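# Remove the green card from the stand and lay it flat

## Task

Pull the green card free of the card stand and leave it lying flat on the table. When done, every other card must still be in the pocket it started in, and the stand must be upright with all of its base resting on the table.

## Robot and tools

Robot: two arms, left_arm and right_arm, each ending in a two-finger gripper. In the scene frame the origin is at table-top height, midway between the arms' nominal bases; +x points out over the table, +z is up, and left_arm sits on the +y side (about y=+0.30 m) while right_arm is near y=-0.30 m. The calibrated bases are slightly off those spots and a little tilted. Arm names do not match image sides.

Frames: each arm reports its hand position, orientation, velocities and targets in its own base frame. Fixed cameras and the table use the scene frame. A gripper's fingers point along its own +z and open and close along its y; end_effector_position is the spot between the finger pads, just behind the tips.

The 14-number row: every motion argument is one flat list of 14 numbers covering both arms, each in [-1, 1]: dx, dy, dz, rx, ry, rz, opening for left_arm, then the same seven for right_arm. The first six of each arm are an offset, not a pose: a displacement from that arm's current Hand target, along that arm's base axes, with rotation about the Hand target's position. Scale: 1.0 equals 0.6 m of travel or 180 degrees; rx, ry, rz form a single rotation vector. Opening is absolute: +1 fully open (pads about 87 mm apart), +0.5 about 69 mm, 0 about 43 mm, -0.5 about 18 mm, -1 closed. Sending all six pose numbers as 0 re-requests the current Hand target. An opening of 0 is a real command, so to keep a gripper unchanged repeat its present opening.

execute_actions(actions, cameras): actions is a list of actions; each action is a table of 1 to 15 rows, each row being a 14-number row as above, one row per 1/30 s control step; a short table repeats its final row. All rows of an action count from the Hand target at the start of that action, and each new action starts from the updated Hand target, so repeating an offset keeps moving. An empty actions list returns state plus all camera images. cameras: list of names, ["all"], or []; an unknown name invalidates the call.

move(target, speed, blend, opening_speed, blocking, cameras): target is one 14-number row or a list of up to 15 rows; every row is an offset from the same starting Hand targets, not chained. Grippers travel in straight lines, turning the short way, with no obstacle avoidance; paths end together and are cut off after 10 s. speed: m/s, 0.002 to 2.9, default 0.25, one value or one per target; rotation limited to twice that in rad/s. blend: corner rounding in m for lists (0 = full stop at each). opening_speed: rate of opening change per second on the -1..+1 scale, at least 0.2. blocking=false returns early while the move continues. The result adds a move: line saying how it ended (done, off_target, moving, held, fault) and which limits applied (paced = pose clipped, held = steps withheld). done means at rest within 10 mm and 2 degrees; neither done nor off_target tells you about contact.

wait(seconds 0 to 10, cameras): lets the scene run with last commands held. stop(cameras): brakes a running move. zoom_image(camera, region [x0,y0,x1,y1] in pixels, at most 504 each way): enlarges part of the latest image of cam_head_left, cam_head_right, cam_high, cam_low, cam_left_wrist or cam_right_wrist. finished_scene(scene): ends the current scene, given its number; irreversible, and nothing else should be called in that reply.

Result lines: end_effector_position (m) and end_effector_quat_wxyz per arm in its base frame; Hand target (last commanded pose after clipping, the origin of the next offsets); Tool commands; grip_measured on the command scale (Joint positions gives it 0 closed to 1 open); Joint positions, Joint velocities (may be omitted when all within noise), Joint torques (include arm weight, have offsets; values 1 to 3 wrap at ±28 N m). Joint ranges: waist -2.618 to 3.054, shoulder 0 to 3.142, elbow 0 to 3.142 (straight at 2.901), wrist pitch and yaw ±1.571, wrist roll ±2.094 rad.

Control behavior: orientation commands are clipped to 40 degrees from the measured one each step. Grippers often stop short or sag, especially far out; check after each move, correct tilt, and send remaining distance as an offset. Tiny moves may not happen or go sideways. A blocked arm keeps pushing until commanded back past its gripper. To grip, command about 0.04 below grip_measured at first contact; readings can be off by about 1 mm.

Cameras: cam_head_left and cam_head_right on a rear beam, cam_high, cam_low, and one wrist camera per arm; calibrations are approximate.

Avoid: dropping or releasing moving parts, knocking the stand over, anything leaving the table, fast or hard contact, hitting fixed fixtures (bar under the bases, plate behind it, low rail, which can rise about 3 cm above the table), grippers or wrist cameras touching each other or strain on camera cables, paths passing near an arm's own base, and keeping arms stretched, loaded or pushing, which heats motors (MOTOR HOT at 75 °C, fold fault at 90 °C). Loose objects may get brief random pushes.

Each tool is called after ">>>" as name([rows], argument=value, ...), one row to a line, values as JSON.

## Session

>>> execute_actions(actions=[])

Scene clock: 0.00 s.
left_arm: end_effector_position=(+0.3876, -0.1150, +0.1890) grip_measured=+1.000 end_effector_quat_wxyz=(+0.251, -0.164, +0.952, -0.063) | right_arm: end_effector_position=(+0.3750, -0.0075, +0.1653) grip_measured=+1.000 end_effector_quat_wxyz=(+0.289, +0.085, +0.953, -0.042)
Joint positions: left_arm=[-0.274 1.737 1.698 -1.017 -0.099 -0.589 1] | right_arm=[0.03 1.578 1.411 -0.827 0.146 0.164 1]
Joint velocities: within noise
Joint torques (N m): no reading
Heat: left arm: 32 °C; right arm: 30 °C.
Hand target: left_arm +0.3917, -0.1156, +0.2021; +0.271, -0.164, +0.946, -0.071 | right_arm +0.3765, -0.0061, +0.1724; +0.299, +0.084, +0.950, -0.040
Tool commands: left_gripper/opening=+1.0 right_gripper/opening=+1.0

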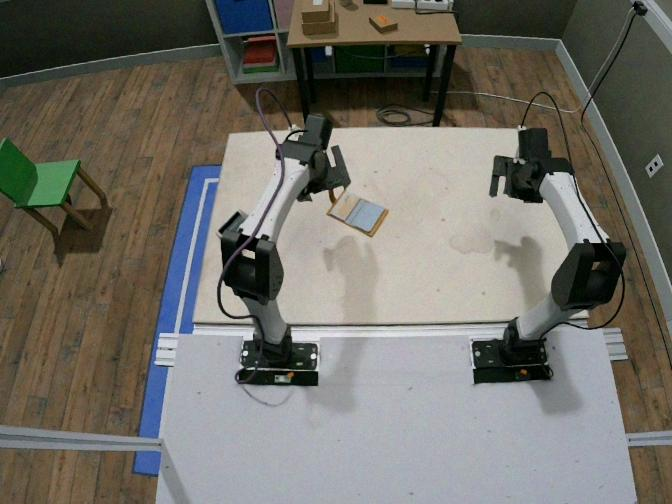

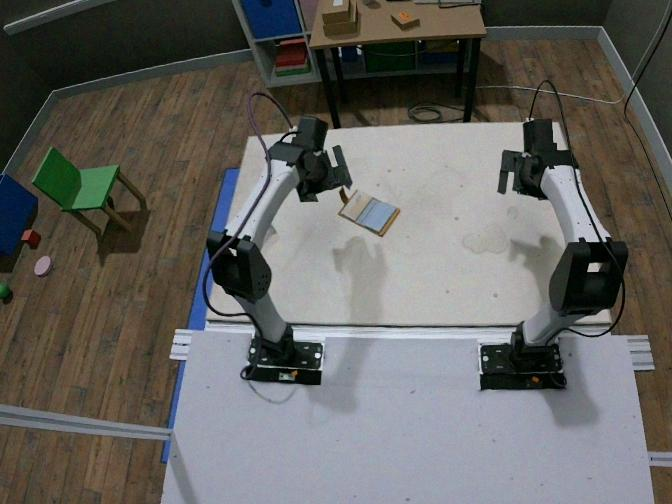

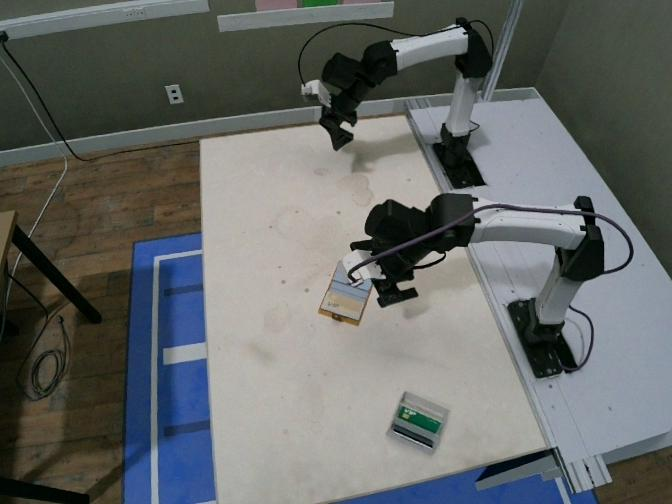

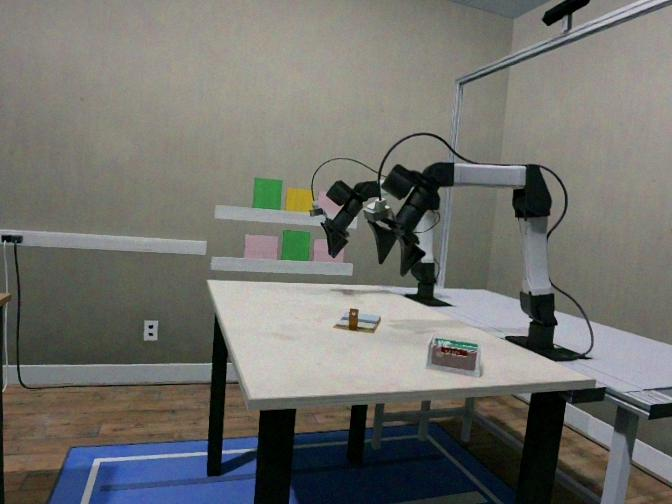

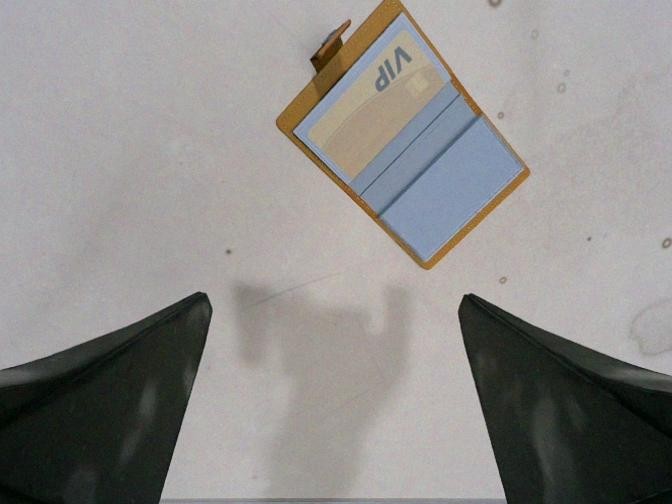

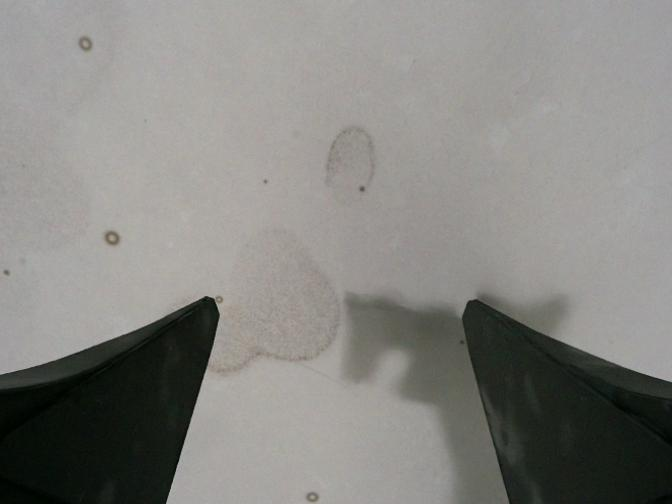

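>>> zoom_image(camera="cam_high", region=[370, 380, 470, 460])

>>> zoom_image(camera="cam_low", region=[410, 320, 500, 390])

>>> zoom_image(camera="cam_head_left", region=[190, 160, 330, 280])

Scaled by 5.040 from the camera's 672x504 image, which has a finer 960x720 frame.

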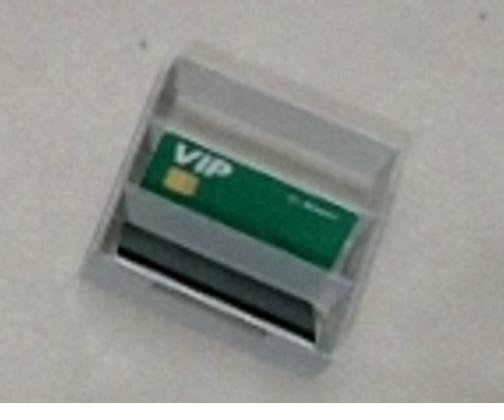

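Scaled by 5.600 from the camera's 672x504 image, which has a finer 960x720 frame.

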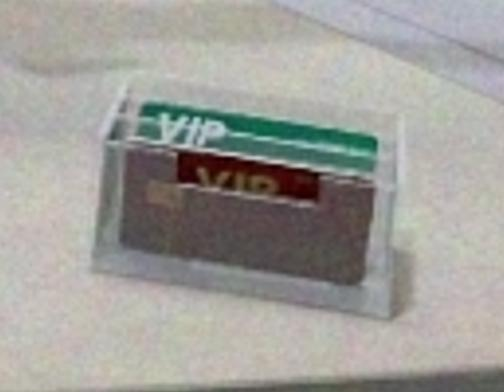

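Scaled by 3.600 from the camera's 672x504 image, which has a finer 960x720 frame.

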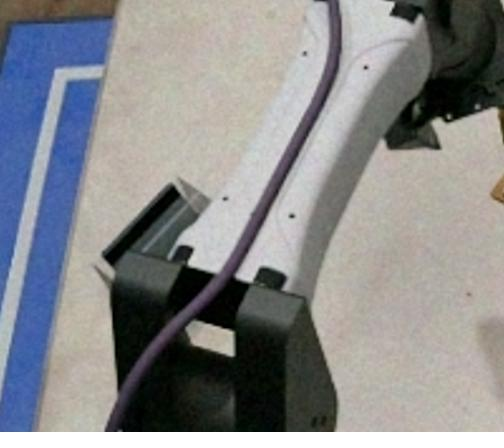

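>>> move(target=[-0.098,0.438,-0.042,0.0955,0.161,-0.28,1,0,0,0,0,0,0,1], speed=0.4, cameras=["cam_left_wrist","cam_high","cam_head_left","cam_low"])

Scene clock: 21.33 s.
left_arm: end_effector_position=(+0.3316, +0.1437, +0.1728) grip_measured=+1.000 end_effector_quat_wxyz=(+0.025, +0.270, +0.962, +0.010) | right_arm: end_effector_position=(+0.3750, -0.0075, +0.1653) grip_measured=+1.000 end_effector_quat_wxyz=(+0.289, +0.085, +0.953, -0.042)
Joint positions: left_arm=[0.326 2.008 2.053 -1.563 0.01 0.873 1] | right_arm=[0.03 1.578 1.411 -0.827 0.146 0.164 1]
Joint torques (N m): left_arm=[0.05 -9.88 7.58 0.34 -0.15 0.21] | right_arm=[0.14 -7.2 8.39 1.13 0.34 -0.03]
Heat: left arm: 35 °C; right arm: 34 °C.
Hand target: left_arm +0.3331, +0.1472, +0.1770; +0.000, +0.277, +0.961, +0.000 | right_arm +0.3765, -0.0061, +0.1724; +0.299, +0.084, +0.950, -0.040
Off the commanded pose: left_arm 0.006 m, 3 deg | right_arm 0.007 m, 1 deg.
joint sent to its limit (left arm) — joint 4 (wrist pitch), lower limit. The joint targets are off in orientation, not in position.
move: off_target (left_arm)
camera_calibration:
cam_left_wrist: T_world_to_cam=[[-0.514081, -0.856783, -0.0405381, 0.300113], [-0.597185, 0.323593, 0.733933, 0.0465237], [-0.615704, 0.40151, -0.678011, 0.40645], [0, 0, 0, 1]] pos_world=[0.432318, 0.0788837, 0.253598]
Images, in order (width x height): cam_head_left 672x504, cam_high 672x504, cam_low 672x504, cam_left_wrist 672x504.

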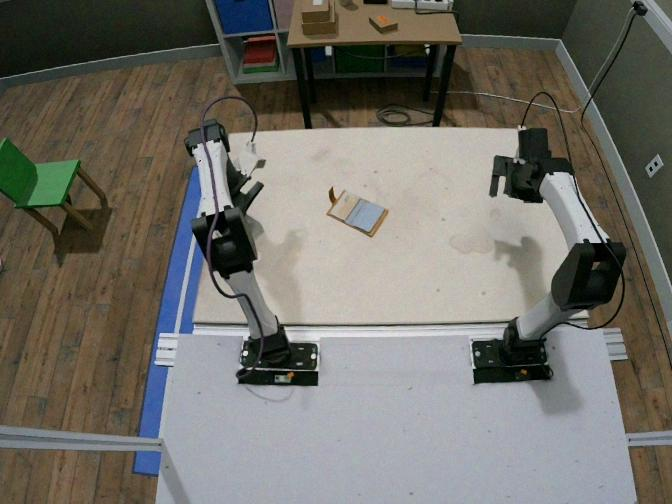

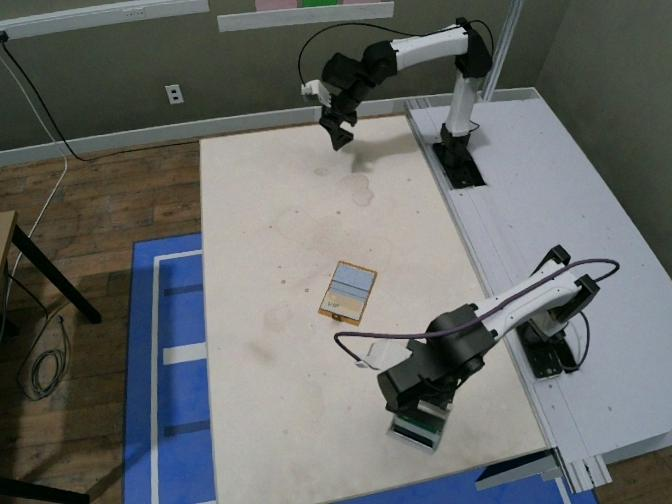

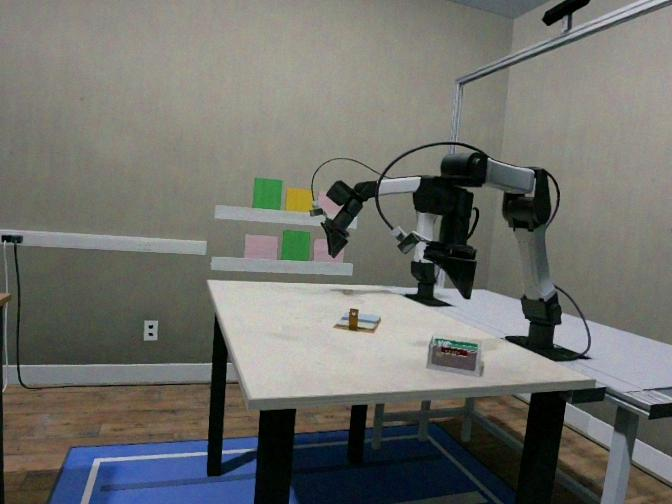

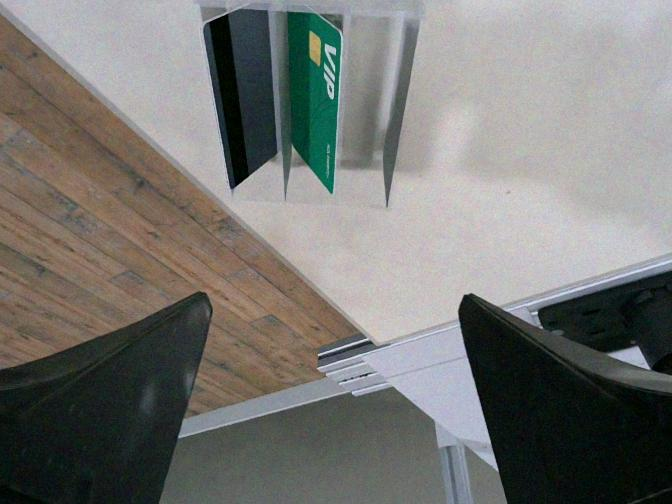

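>>> zoom_image(camera="cam_left_wrist", region=[180, 0, 440, 220])

>>> zoom_image(camera="cam_low", region=[420, 330, 490, 382])

Scaled by 1.938 from the camera's 672x504 image, which has a finer 960x720 frame.

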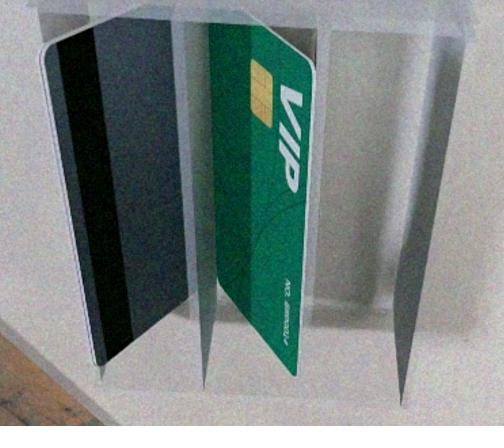

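Scaled by 7.200 from the camera's 672x504 image, which has a finer 960x720 frame.

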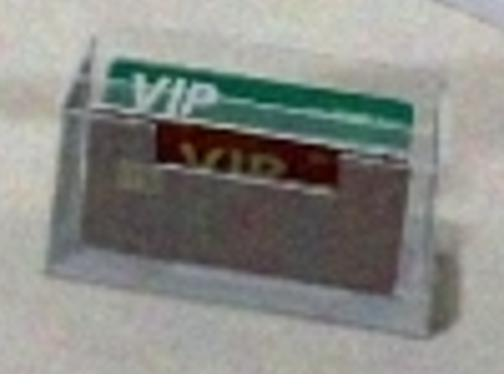

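>>> move(target=[0.08,-0.12,-0.06,0,0,0,1,0,0,0,0,0,0,1], speed=0.3, cameras=["cam_left_wrist","cam_high"])

>>> zoom_image(camera="cam_left_wrist", region=[100, 0, 400, 225])

>>> zoom_image(camera="cam_high", region=[380, 384, 460, 456])

Scene clock: 51.27 s.
left_arm: end_effector_position=(+0.3792, +0.0722, +0.1342) grip_measured=+1.000 end_effector_quat_wxyz=(-0.005, +0.285, +0.958, -0.005) | right_arm: end_effector_position=(+0.3750, -0.0075, +0.1653) grip_measured=+1.000 end_effector_quat_wxyz=(+0.289, +0.085, +0.953, -0.042)
Joint positions: left_arm=[0.121 2.193 2.175 -1.564 0.005 0.7 1] | right_arm=[0.03 1.578 1.411 -0.827 0.146 0.164 1]
Joint torques (N m): left_arm=[0.58 -12.26 7.87 0.23 -0.06 -0.03] | right_arm=[0.17 -7.21 8.4 1.12 0.34 -0.04]
Heat: left arm: 37 °C; right arm: 37 °C.
Hand target: left_arm +0.3811, +0.0752, +0.1409; +0.000, +0.277, +0.961, +0.000 | right_arm +0.3765, -0.0061, +0.1724; +0.299, +0.084, +0.950, -0.040
Off the commanded pose: left_arm 0.008 m, 1 deg | right_arm 0.007 m, 1 deg.
joint sent to its limit (left arm) — joint 4 (wrist pitch), lower limit. The joint targets still meet the commanded pose.
move: done
camera_calibration:
cam_left_wrist: T_world_to_cam=[[-0.541621, -0.840613, 0.00394565, 0.265037], [-0.538396, 0.350495, 0.766344, 0.0978139], [-0.645582, 0.412944, -0.642418, 0.443974], [0, 0, 0, 1]] pos_world=[0.482834, 0.00517409, 0.209212]
Images, in order (width x height): cam_high 672x504, cam_left_wrist 672x504.

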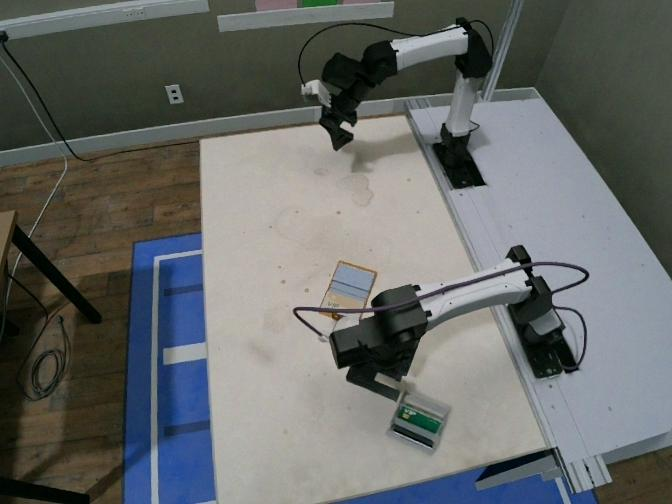

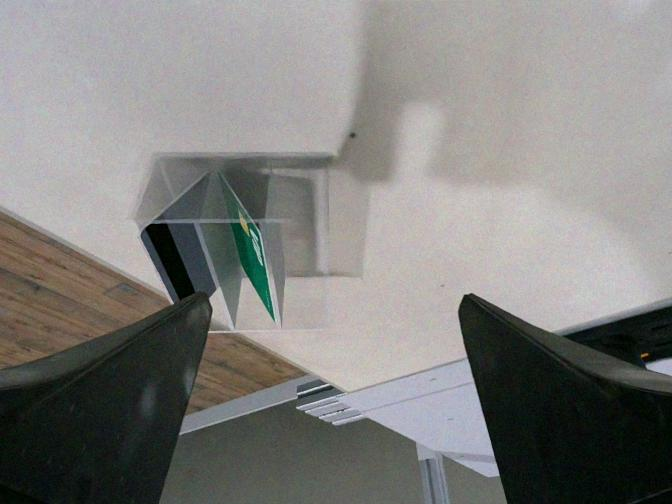

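Scaled by 1.680 from the camera's 672x504 image, which has a finer 960x720 frame.

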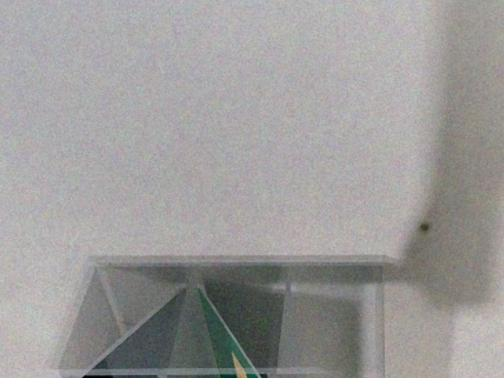

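Scaled by 6.300 from the camera's 672x504 image, which has a finer 960x720 frame.

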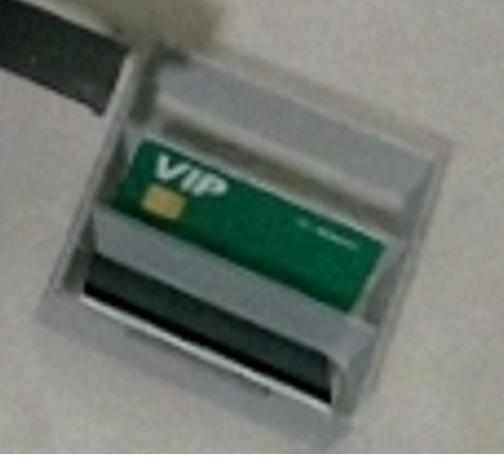

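>>> zoom_image(camera="cam_left_wrist", region=[120, 140, 360, 340])

Scaled by 2.100 from the camera's 672x504 image, which has a finer 960x720 frame.

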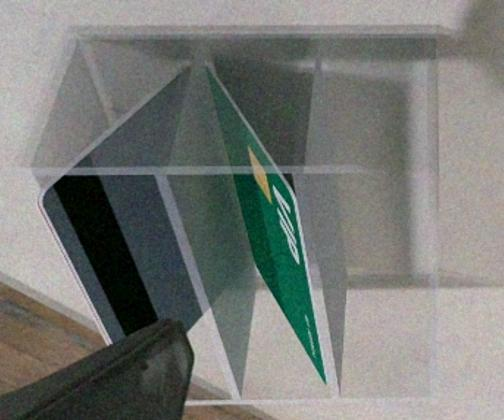

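>>> move(target=[-0.068,0.118,-0.058,0,0,0,1,0,0,0,0,0,0,1], speed=0.2, cameras=["cam_left_wrist","cam_high","cam_low"])

>>> zoom_image(camera="cam_left_wrist", region=[140, 60, 500, 330])

>>> zoom_image(camera="cam_low", region=[410, 270, 510, 385])

Scene clock: 75.73 s.
left_arm: end_effector_position=(+0.3341, +0.1439, +0.0899) grip_measured=+1.000 end_effector_quat_wxyz=(-0.029, +0.268, +0.963, -0.021) | right_arm: end_effector_position=(+0.3750, -0.0075, +0.1653) grip_measured=+1.000 end_effector_quat_wxyz=(+0.289, +0.085, +0.953, -0.042)
Joint positions: left_arm=[0.321 2.108 1.855 -1.389 0.003 0.864 1] | right_arm=[0.03 1.578 1.411 -0.827 0.146 0.164 1]
Joint torques (N m): left_arm=[-0.08 -16.73 5.2 0.43 -0.05 0.22] | right_arm=[0.14 -7.23 8.42 1.12 0.35 -0.04]
Heat: left arm: 38 °C; right arm: 38 °C.
Hand target: left_arm +0.3402, +0.1460, +0.1062; -0.001, +0.277, +0.961, +0.000 | right_arm +0.3765, -0.0061, +0.1724; +0.299, +0.084, +0.950, -0.040
Off the commanded pose: left_arm 0.018 m, 4 deg | right_arm 0.007 m, 1 deg.
move: off_target (left_arm)
camera_calibration:
cam_left_wrist: T_world_to_cam=[[-0.509372, -0.859163, 0.0487745, 0.288983], [-0.506983, 0.345408, 0.789722, 0.070419], [-0.695347, 0.377535, -0.611522, 0.375673], [0, 0, 0, 1]] pos_world=[0.444124, 0.0821307, 0.160026]
Images, in order (width x height): cam_high 672x504, cam_low 672x504, cam_left_wrist 672x504.

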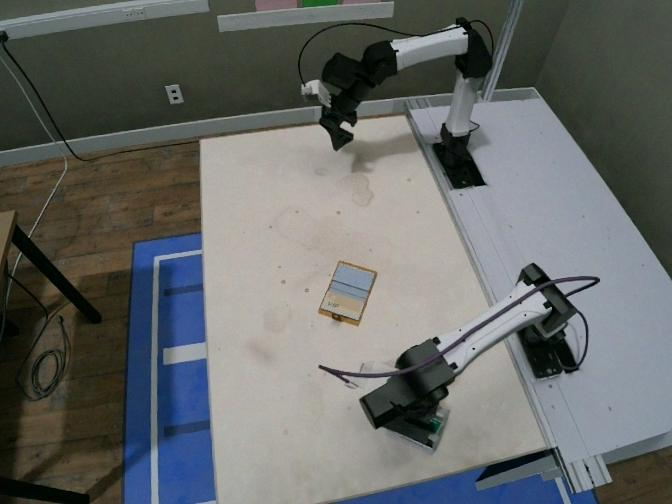

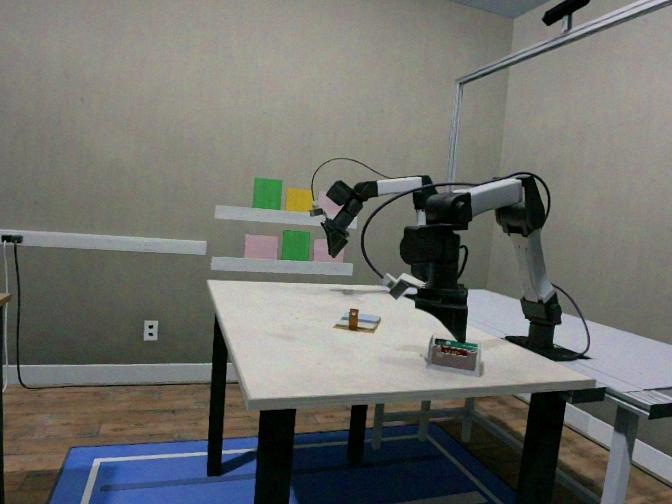

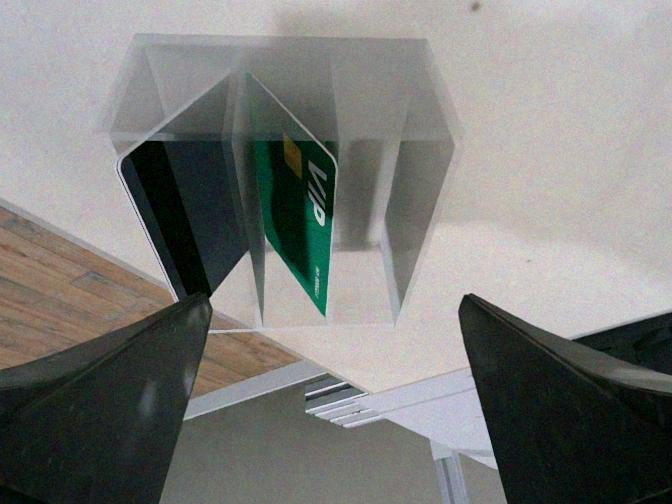

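Scaled by 1.400 from the camera's 672x504 image, which has a finer 960x720 frame.

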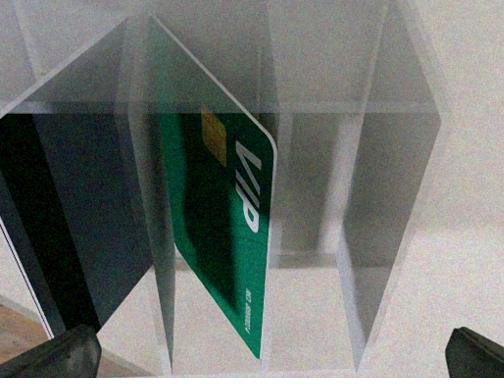

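Scaled by 4.383 from the camera's 672x504 image, which has a finer 960x720 frame.

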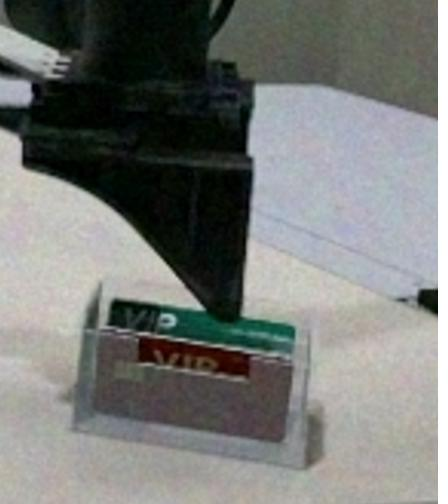

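>>> move(target=[0.001,0,0,0,0,-0.0083,-0.38,0,0,0,0,0,0,1], speed=0.1, cameras=["cam_left_wrist"])

>>> zoom_image(camera="cam_left_wrist", region=[140, 60, 500, 330])

Scene clock: 111.63 s.
left_arm: end_effector_position=(+0.3348, +0.1448, +0.0898) grip_measured=-0.380 end_effector_quat_wxyz=(-0.028, +0.279, +0.960, -0.021) | right_arm: end_effector_position=(+0.3750, -0.0075, +0.1653) grip_measured=+1.000 end_effector_quat_wxyz=(+0.289, +0.085, +0.953, -0.042)
Joint positions: left_arm=[0.321 2.108 1.855 -1.388 0.003 0.887 0.31] | right_arm=[0.03 1.578 1.411 -0.827 0.146 0.164 1]
Joint torques (N m): left_arm=[-0.25 -16.85 5.03 0.44 -0.04 0.21] | right_arm=[0.13 -7.2 8.4 1.12 0.34 -0.03]
Heat: left arm: 46 °C; right arm: 39 °C.
Hand target: left_arm +0.3407, +0.1460, +0.1062; -0.001, +0.289, +0.957, +0.000 | right_arm +0.3765, -0.0061, +0.1724; +0.299, +0.084, +0.950, -0.040
Off the commanded pose: left_arm 0.017 m, 4 deg | right_arm 0.007 m, 1 deg.
move: off_target (left_arm)
camera_calibration:
cam_left_wrist: T_world_to_cam=[[-0.529608, -0.846811, 0.0492644, 0.295056], [-0.499679, 0.358384, 0.788594, 0.0663399], [-0.685446, 0.393029, -0.612937, 0.370308], [0, 0, 0, 1]] pos_world=[0.443239, 0.0805397, 0.160125]
Images, in order (width x height): cam_left_wrist 672x504.

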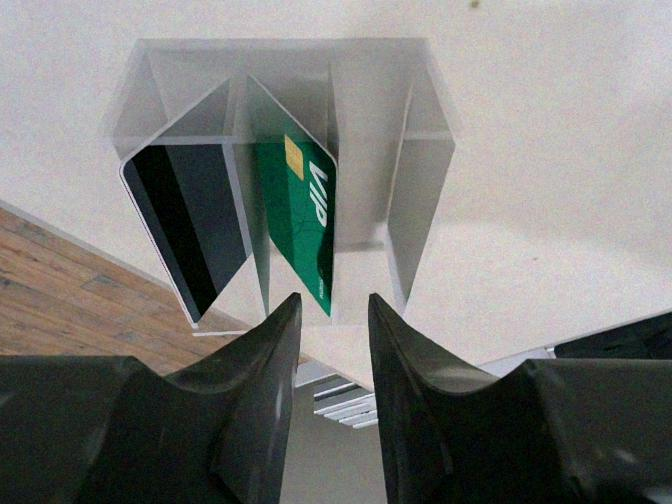

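Scaled by 1.400 from the camera's 672x504 image, which has a finer 960x720 frame.

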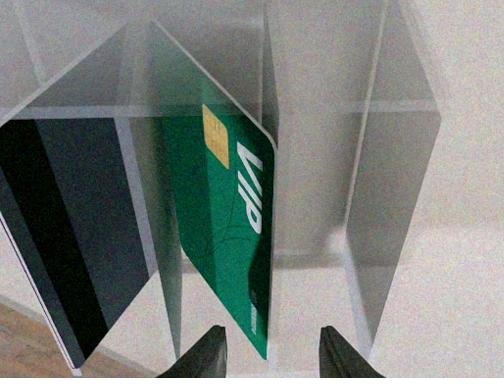

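>>> move(target=[0.0075,0,-0.033,0.008,-0.021,0,-0.38,0,0,0,0,0,0,1], speed=0.06, cameras=["cam_left_wrist","cam_low"])

>>> zoom_image(camera="cam_left_wrist", region=[140, 60, 500, 330])

>>> zoom_image(camera="cam_low", region=[410, 270, 510, 385])

Scene clock: 117.60 s.
left_arm: end_effector_position=(+0.3375, +0.1447, +0.0692) grip_measured=-0.380 end_effector_quat_wxyz=(-0.001, +0.281, +0.960, -0.002) | right_arm: end_effector_position=(+0.3750, -0.0075, +0.1653) grip_measured=+1.000 end_effector_quat_wxyz=(+0.289, +0.085, +0.953, -0.042)
Joint positions: left_arm=[0.318 2.053 1.699 -1.22 0.003 0.888 0.31] | right_arm=[0.03 1.578 1.411 -0.827 0.146 0.164 1]
Joint torques (N m): left_arm=[-0.43 -16.4 5.29 0.62 -0.08 0.16] | right_arm=[0.13 -7.21 8.42 1.12 0.34 -0.03]
Heat: left arm: 47 °C; right arm: 39 °C.
Hand target: left_arm +0.3453, +0.1461, +0.0863; +0.027, +0.289, +0.957, +0.021 | right_arm +0.3765, -0.0061, +0.1724; +0.299, +0.084, +0.950, -0.040
Off the commanded pose: left_arm 0.019 m, 4 deg | right_arm 0.007 m, 1 deg.
move: off_target (left_arm)
camera_calibration:
cam_left_wrist: T_world_to_cam=[[-0.533951, -0.845511, -0.00274326, 0.302244], [-0.548235, 0.343744, 0.762416, 0.104338], [-0.643688, 0.408597, -0.647081, 0.345598], [0, 0, 0, 1]] pos_world=[0.441042, 0.0784745, 0.14491]
Images, in order (width x height): cam_low 672x504, cam_left_wrist 672x504.

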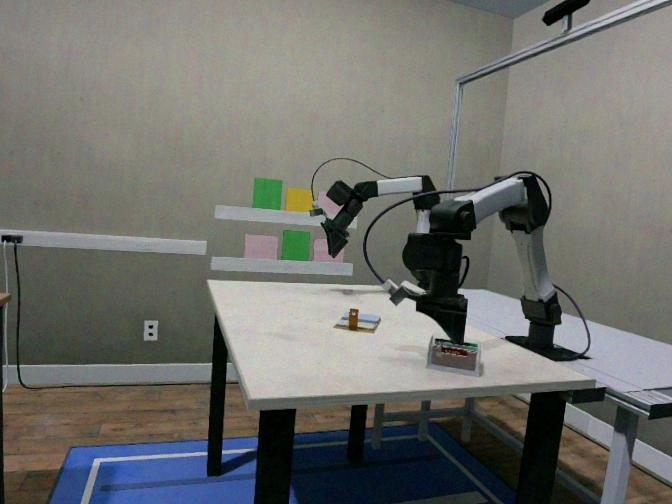

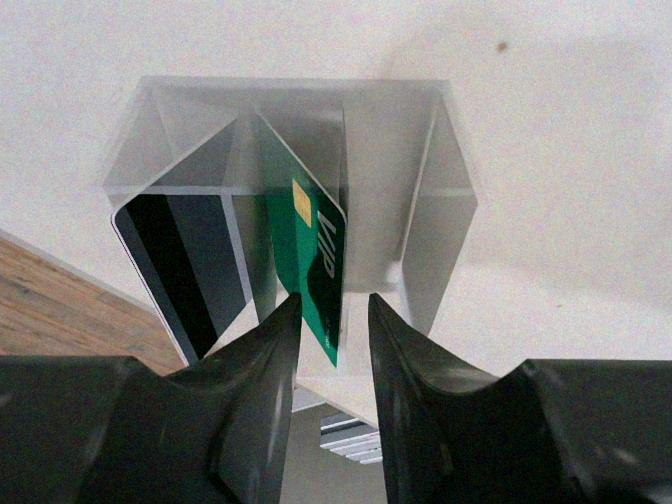

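Scaled by 1.400 from the camera's 672x504 image, which has a finer 960x720 frame.

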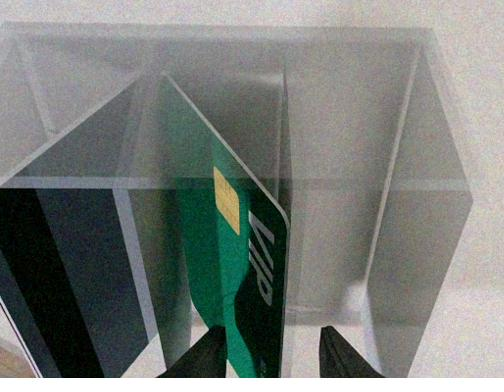

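Scaled by 4.383 from the camera's 672x504 image, which has a finer 960x720 frame.

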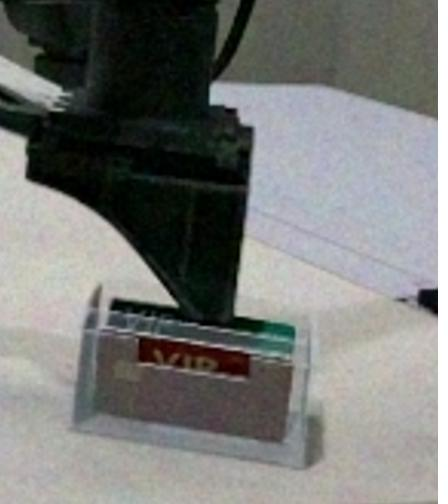

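>>> move([
  [0.0,0,-0.016,0,0,0,-0.38,0,0,0,0,0,0,1],
  [0.0,0,-0.016,0,0,0,-0.65,0,0,0,0,0,0,1],
], speed=0.04, cameras=["cam_left_wrist","cam_low"])

>>> zoom_image(camera="cam_left_wrist", region=[140, 100, 500, 370])

Scene clock: 122.57 s.
left_arm: end_effector_position=(+0.3377, +0.1455, +0.0623) grip_measured=-0.648 end_effector_quat_wxyz=(+0.002, +0.281, +0.960, +0.002) | right_arm: end_effector_position=(+0.3750, -0.0075, +0.1653) grip_measured=+1.000 end_effector_quat_wxyz=(+0.289, +0.085, +0.953, -0.042)
Joint positions: left_arm=[0.318 2.049 1.665 -1.182 -0.001 0.888 0.176] | right_arm=[0.03 1.578 1.411 -0.827 0.146 0.164 1]
Joint torques (N m): left_arm=[-0.43 -15.64 5.27 0.61 -0.04 0.16] | right_arm=[0.16 -7.21 8.42 1.13 0.35 -0.03]
Heat: left arm: 47 °C; right arm: 39 °C.
Hand target: left_arm +0.3453, +0.1460, +0.0768; +0.027, +0.289, +0.957, +0.021 | right_arm +0.3765, -0.0061, +0.1724; +0.299, +0.084, +0.950, -0.040
Off the commanded pose: left_arm 0.016 m, 4 deg | right_arm 0.007 m, 1 deg.
move: off_target (left_arm); target 2's new opening was sent with left_arm's hand 0.018 m and 4 deg from that target
camera_calibration:
cam_left_wrist: T_world_to_cam=[[-0.534245, -0.845236, -0.0125761, 0.303666], [-0.554062, 0.33889, 0.760374, 0.11224], [-0.638434, 0.413194, -0.649364, 0.338696], [0, 0, 0, 1]] pos_world=[0.440655, 0.0786853, 0.138411]
Images, in order (width x height): cam_low 672x504, cam_left_wrist 672x504.

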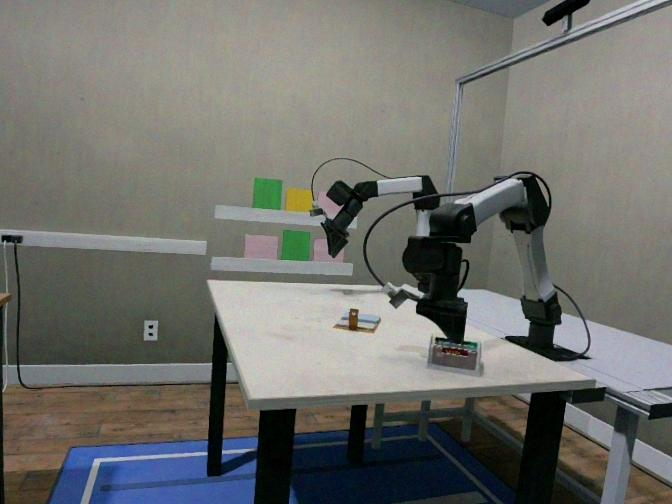

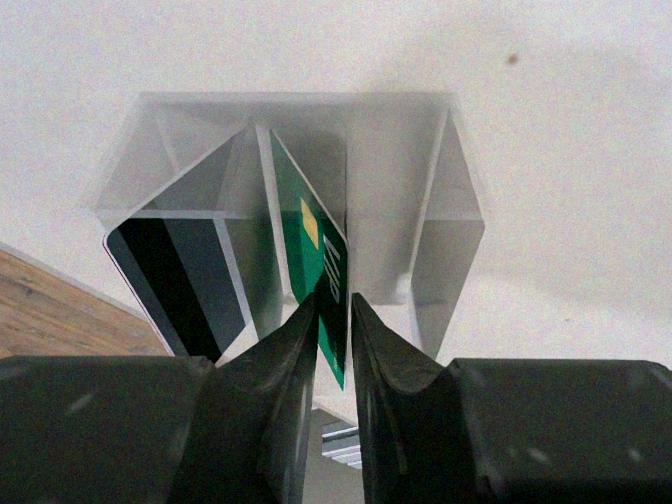

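Scaled by 1.400 from the camera's 672x504 image, which has a finer 960x720 frame.

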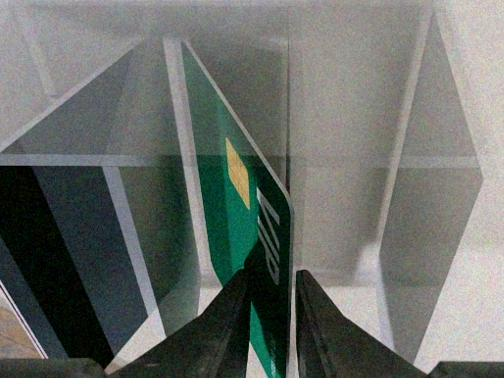

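>>> move(target=[-0.0093,-0.0138,0,0,0,0,-0.65,0,0,0,0,0,0,1], speed=0.03, cameras=["cam_left_wrist"])

>>> zoom_image(camera="cam_left_wrist", region=[140, 100, 500, 370])

Scene clock: 126.07 s.
left_arm: end_effector_position=(+0.3340, +0.1380, +0.0617) grip_measured=-0.648 end_effector_quat_wxyz=(+0.003, +0.289, +0.957, +0.003) | right_arm: end_effector_position=(+0.3750, -0.0075, +0.1653) grip_measured=+1.000 end_effector_quat_wxyz=(+0.289, +0.085, +0.953, -0.042)
Joint positions: left_arm=[0.301 2.021 1.623 -1.164 -0.002 0.888 0.176] | right_arm=[0.03 1.578 1.411 -0.827 0.146 0.164 1]
Joint torques (N m): left_arm=[-0.31 -15.71 5.11 0.58 -0.04 0] | right_arm=[0.16 -7.21 8.42 1.13 0.34 -0.03]
Heat: left arm: 48 °C; right arm: 39 °C.
Hand target: left_arm +0.3397, +0.1377, +0.0768; +0.027, +0.289, +0.957, +0.021 | right_arm +0.3765, -0.0061, +0.1724; +0.299, +0.084, +0.950, -0.040
Off the commanded pose: left_arm 0.016 m, 3 deg | right_arm 0.007 m, 1 deg.
move: off_target (left_arm)
camera_calibration:
cam_left_wrist: T_world_to_cam=[[-0.54865, -0.835911, -0.0153406, 0.29907], [-0.549852, 0.346951, 0.759794, 0.110651], [-0.629798, 0.425296, -0.649982, 0.334618], [0, 0, 0, 1]] pos_world=[0.435669, 0.0692941, 0.138012]
Images, in order (width x height): cam_left_wrist 672x504.

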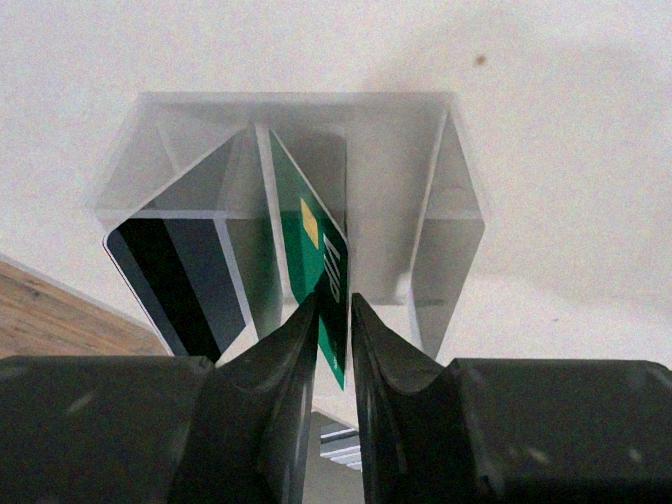

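Scaled by 1.400 from the camera's 672x504 image, which has a finer 960x720 frame.

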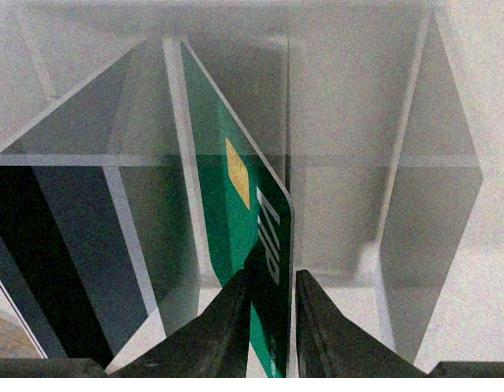

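>>> move(target=[-0.002,-0.003,0.02,0,0,0,-0.65,0,0,0,0,0,0,1], speed=0.04, cameras=["cam_left_wrist","cam_low"])

>>> zoom_image(camera="cam_left_wrist", region=[140, 100, 500, 370])

>>> zoom_image(camera="cam_low", region=[410, 290, 510, 385])

Scene clock: 135.67 s.
left_arm: end_effector_position=(+0.3332, +0.1363, +0.0655) grip_measured=-0.650 end_effector_quat_wxyz=(+0.004, +0.291, +0.957, +0.004) | right_arm: end_effector_position=(+0.3750, -0.0075, +0.1653) grip_measured=+1.000 end_effector_quat_wxyz=(+0.289, +0.085, +0.953, -0.042)
Joint positions: left_arm=[0.297 2.011 1.623 -1.171 -0.002 0.888 0.175] | right_arm=[0.03 1.578 1.411 -0.827 0.146 0.164 1]
Joint torques (N m): left_arm=[-0.32 -15.84 7.56 0.23 -0.04 -0.04] | right_arm=[0.16 -7.23 8.42 1.12 0.34 -0.03]
Heat: left arm: 51 °C; right arm: 39 °C.
Hand target: left_arm +0.3385, +0.1359, +0.0888; +0.027, +0.289, +0.957, +0.021 | right_arm +0.3765, -0.0061, +0.1724; +0.299, +0.084, +0.950, -0.040
Off the commanded pose: left_arm 0.024 m, 3 deg | right_arm 0.007 m, 1 deg.
move: off_target (left_arm)
camera_calibration:
cam_left_wrist: T_world_to_cam=[[-0.551783, -0.8338, -0.017698, 0.298223], [-0.550753, 0.348372, 0.758491, 0.10811], [-0.626264, 0.42827, -0.651444, 0.335768], [0, 0, 0, 1]] pos_world=[0.434376, 0.0671967, 0.142011]
Images, in order (width x height): cam_low 672x504, cam_left_wrist 672x504.

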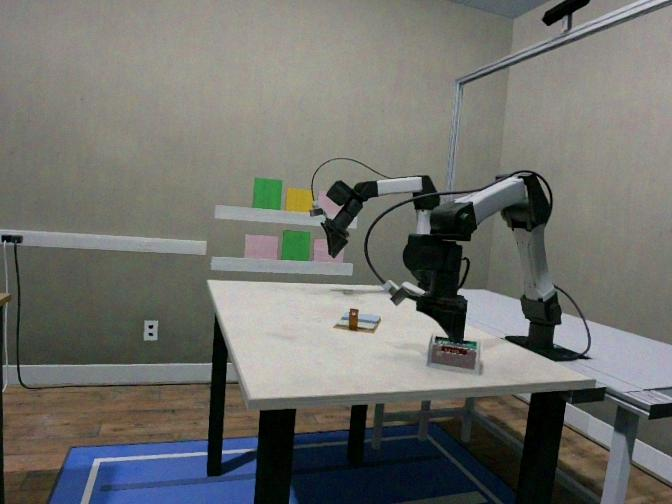

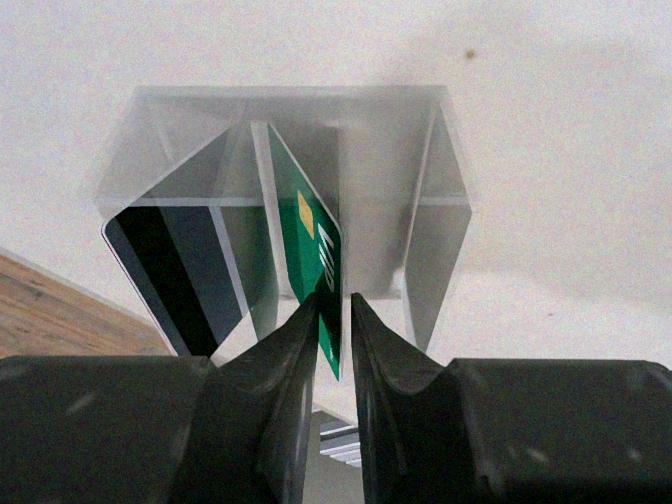

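Scaled by 1.400 from the camera's 672x504 image, which has a finer 960x720 frame.

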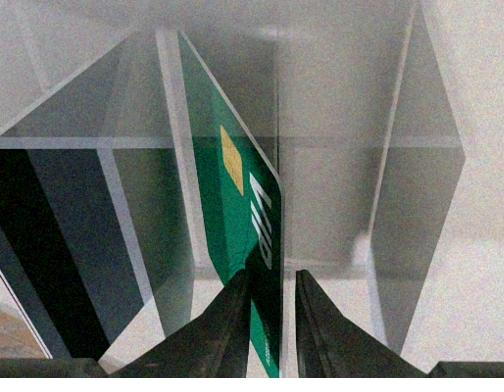

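Scaled by 5.040 from the camera's 672x504 image, which has a finer 960x720 frame.

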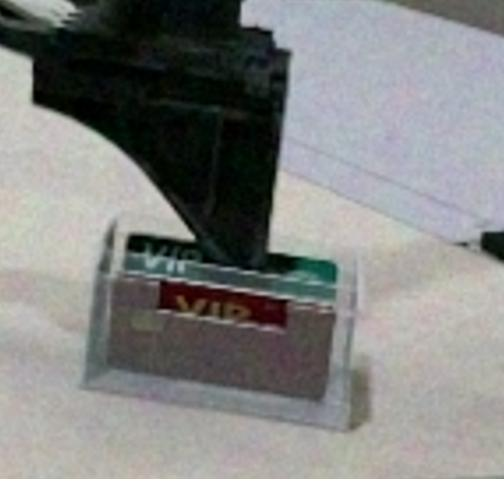

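>>> move(target=[0,0,0.012,0,0,0,-0.65,0,0,0,0,0,0,1], speed=0.04, cameras=["cam_left_wrist","cam_low"])

>>> zoom_image(camera="cam_left_wrist", region=[140, 100, 500, 370])

>>> zoom_image(camera="cam_low", region=[410, 290, 510, 385])

Scene clock: 139.07 s.
left_arm: end_effector_position=(+0.3312, +0.1357, +0.0704) grip_measured=-0.650 end_effector_quat_wxyz=(+0.000, +0.291, +0.957, +0.001) | right_arm: end_effector_position=(+0.3750, -0.0075, +0.1653) grip_measured=+1.000 end_effector_quat_wxyz=(+0.289, +0.085, +0.953, -0.042)
Joint positions: left_arm=[0.297 2.011 1.641 -1.2 -0.002 0.888 0.175] | right_arm=[0.03 1.578 1.411 -0.827 0.146 0.164 1]
Joint torques (N m): left_arm=[-0.32 -16.09 8.13 0.24 -0.04 -0.03] | right_arm=[0.16 -7.19 8.4 1.13 0.34 -0.03]
Heat: left arm: 52 °C; right arm: 39 °C.
Hand target: left_arm +0.3385, +0.1359, +0.0960; +0.027, +0.289, +0.957, +0.021 | right_arm +0.3765, -0.0061, +0.1724; +0.299, +0.084, +0.950, -0.040
Off the commanded pose: left_arm 0.027 m, 4 deg | right_arm 0.007 m, 1 deg.
move: off_target (left_arm)
camera_calibration:
cam_left_wrist: T_world_to_cam=[[-0.551886, -0.833866, -0.00940079, 0.296123], [-0.542989, 0.35077, 0.76297, 0.100369], [-0.632918, 0.426177, -0.646365, 0.340067], [0, 0, 0, 1]] pos_world=[0.433159, 0.0667917, 0.146013]
Images, in order (width x height): cam_low 672x504, cam_left_wrist 672x504.

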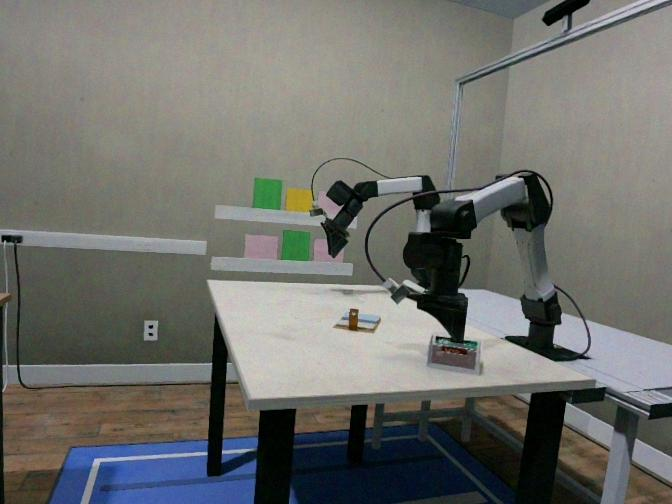

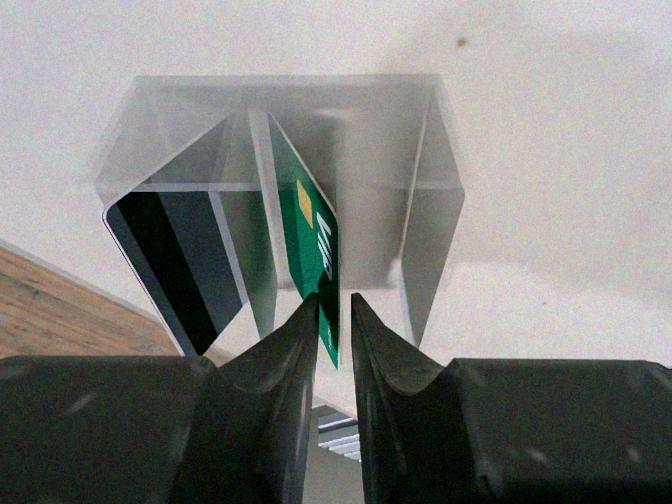

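Scaled by 1.400 from the camera's 672x504 image, which has a finer 960x720 frame.

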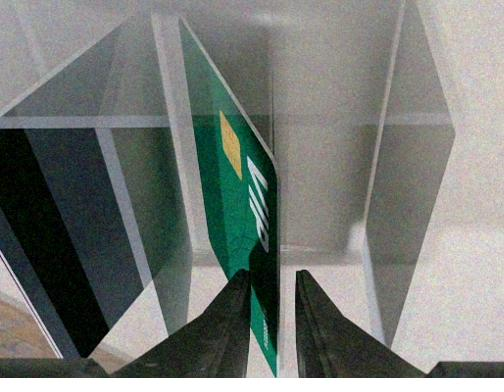

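Scaled by 5.040 from the camera's 672x504 image, which has a finer 960x720 frame.

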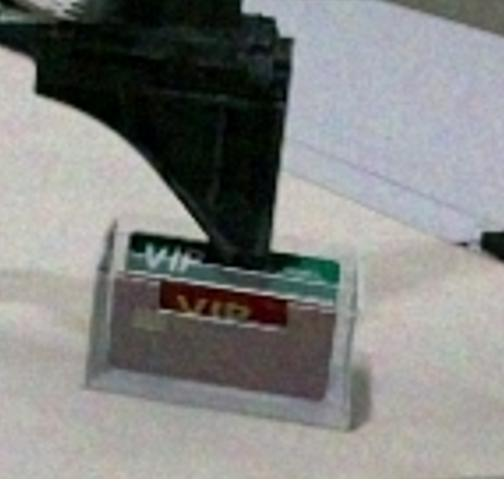

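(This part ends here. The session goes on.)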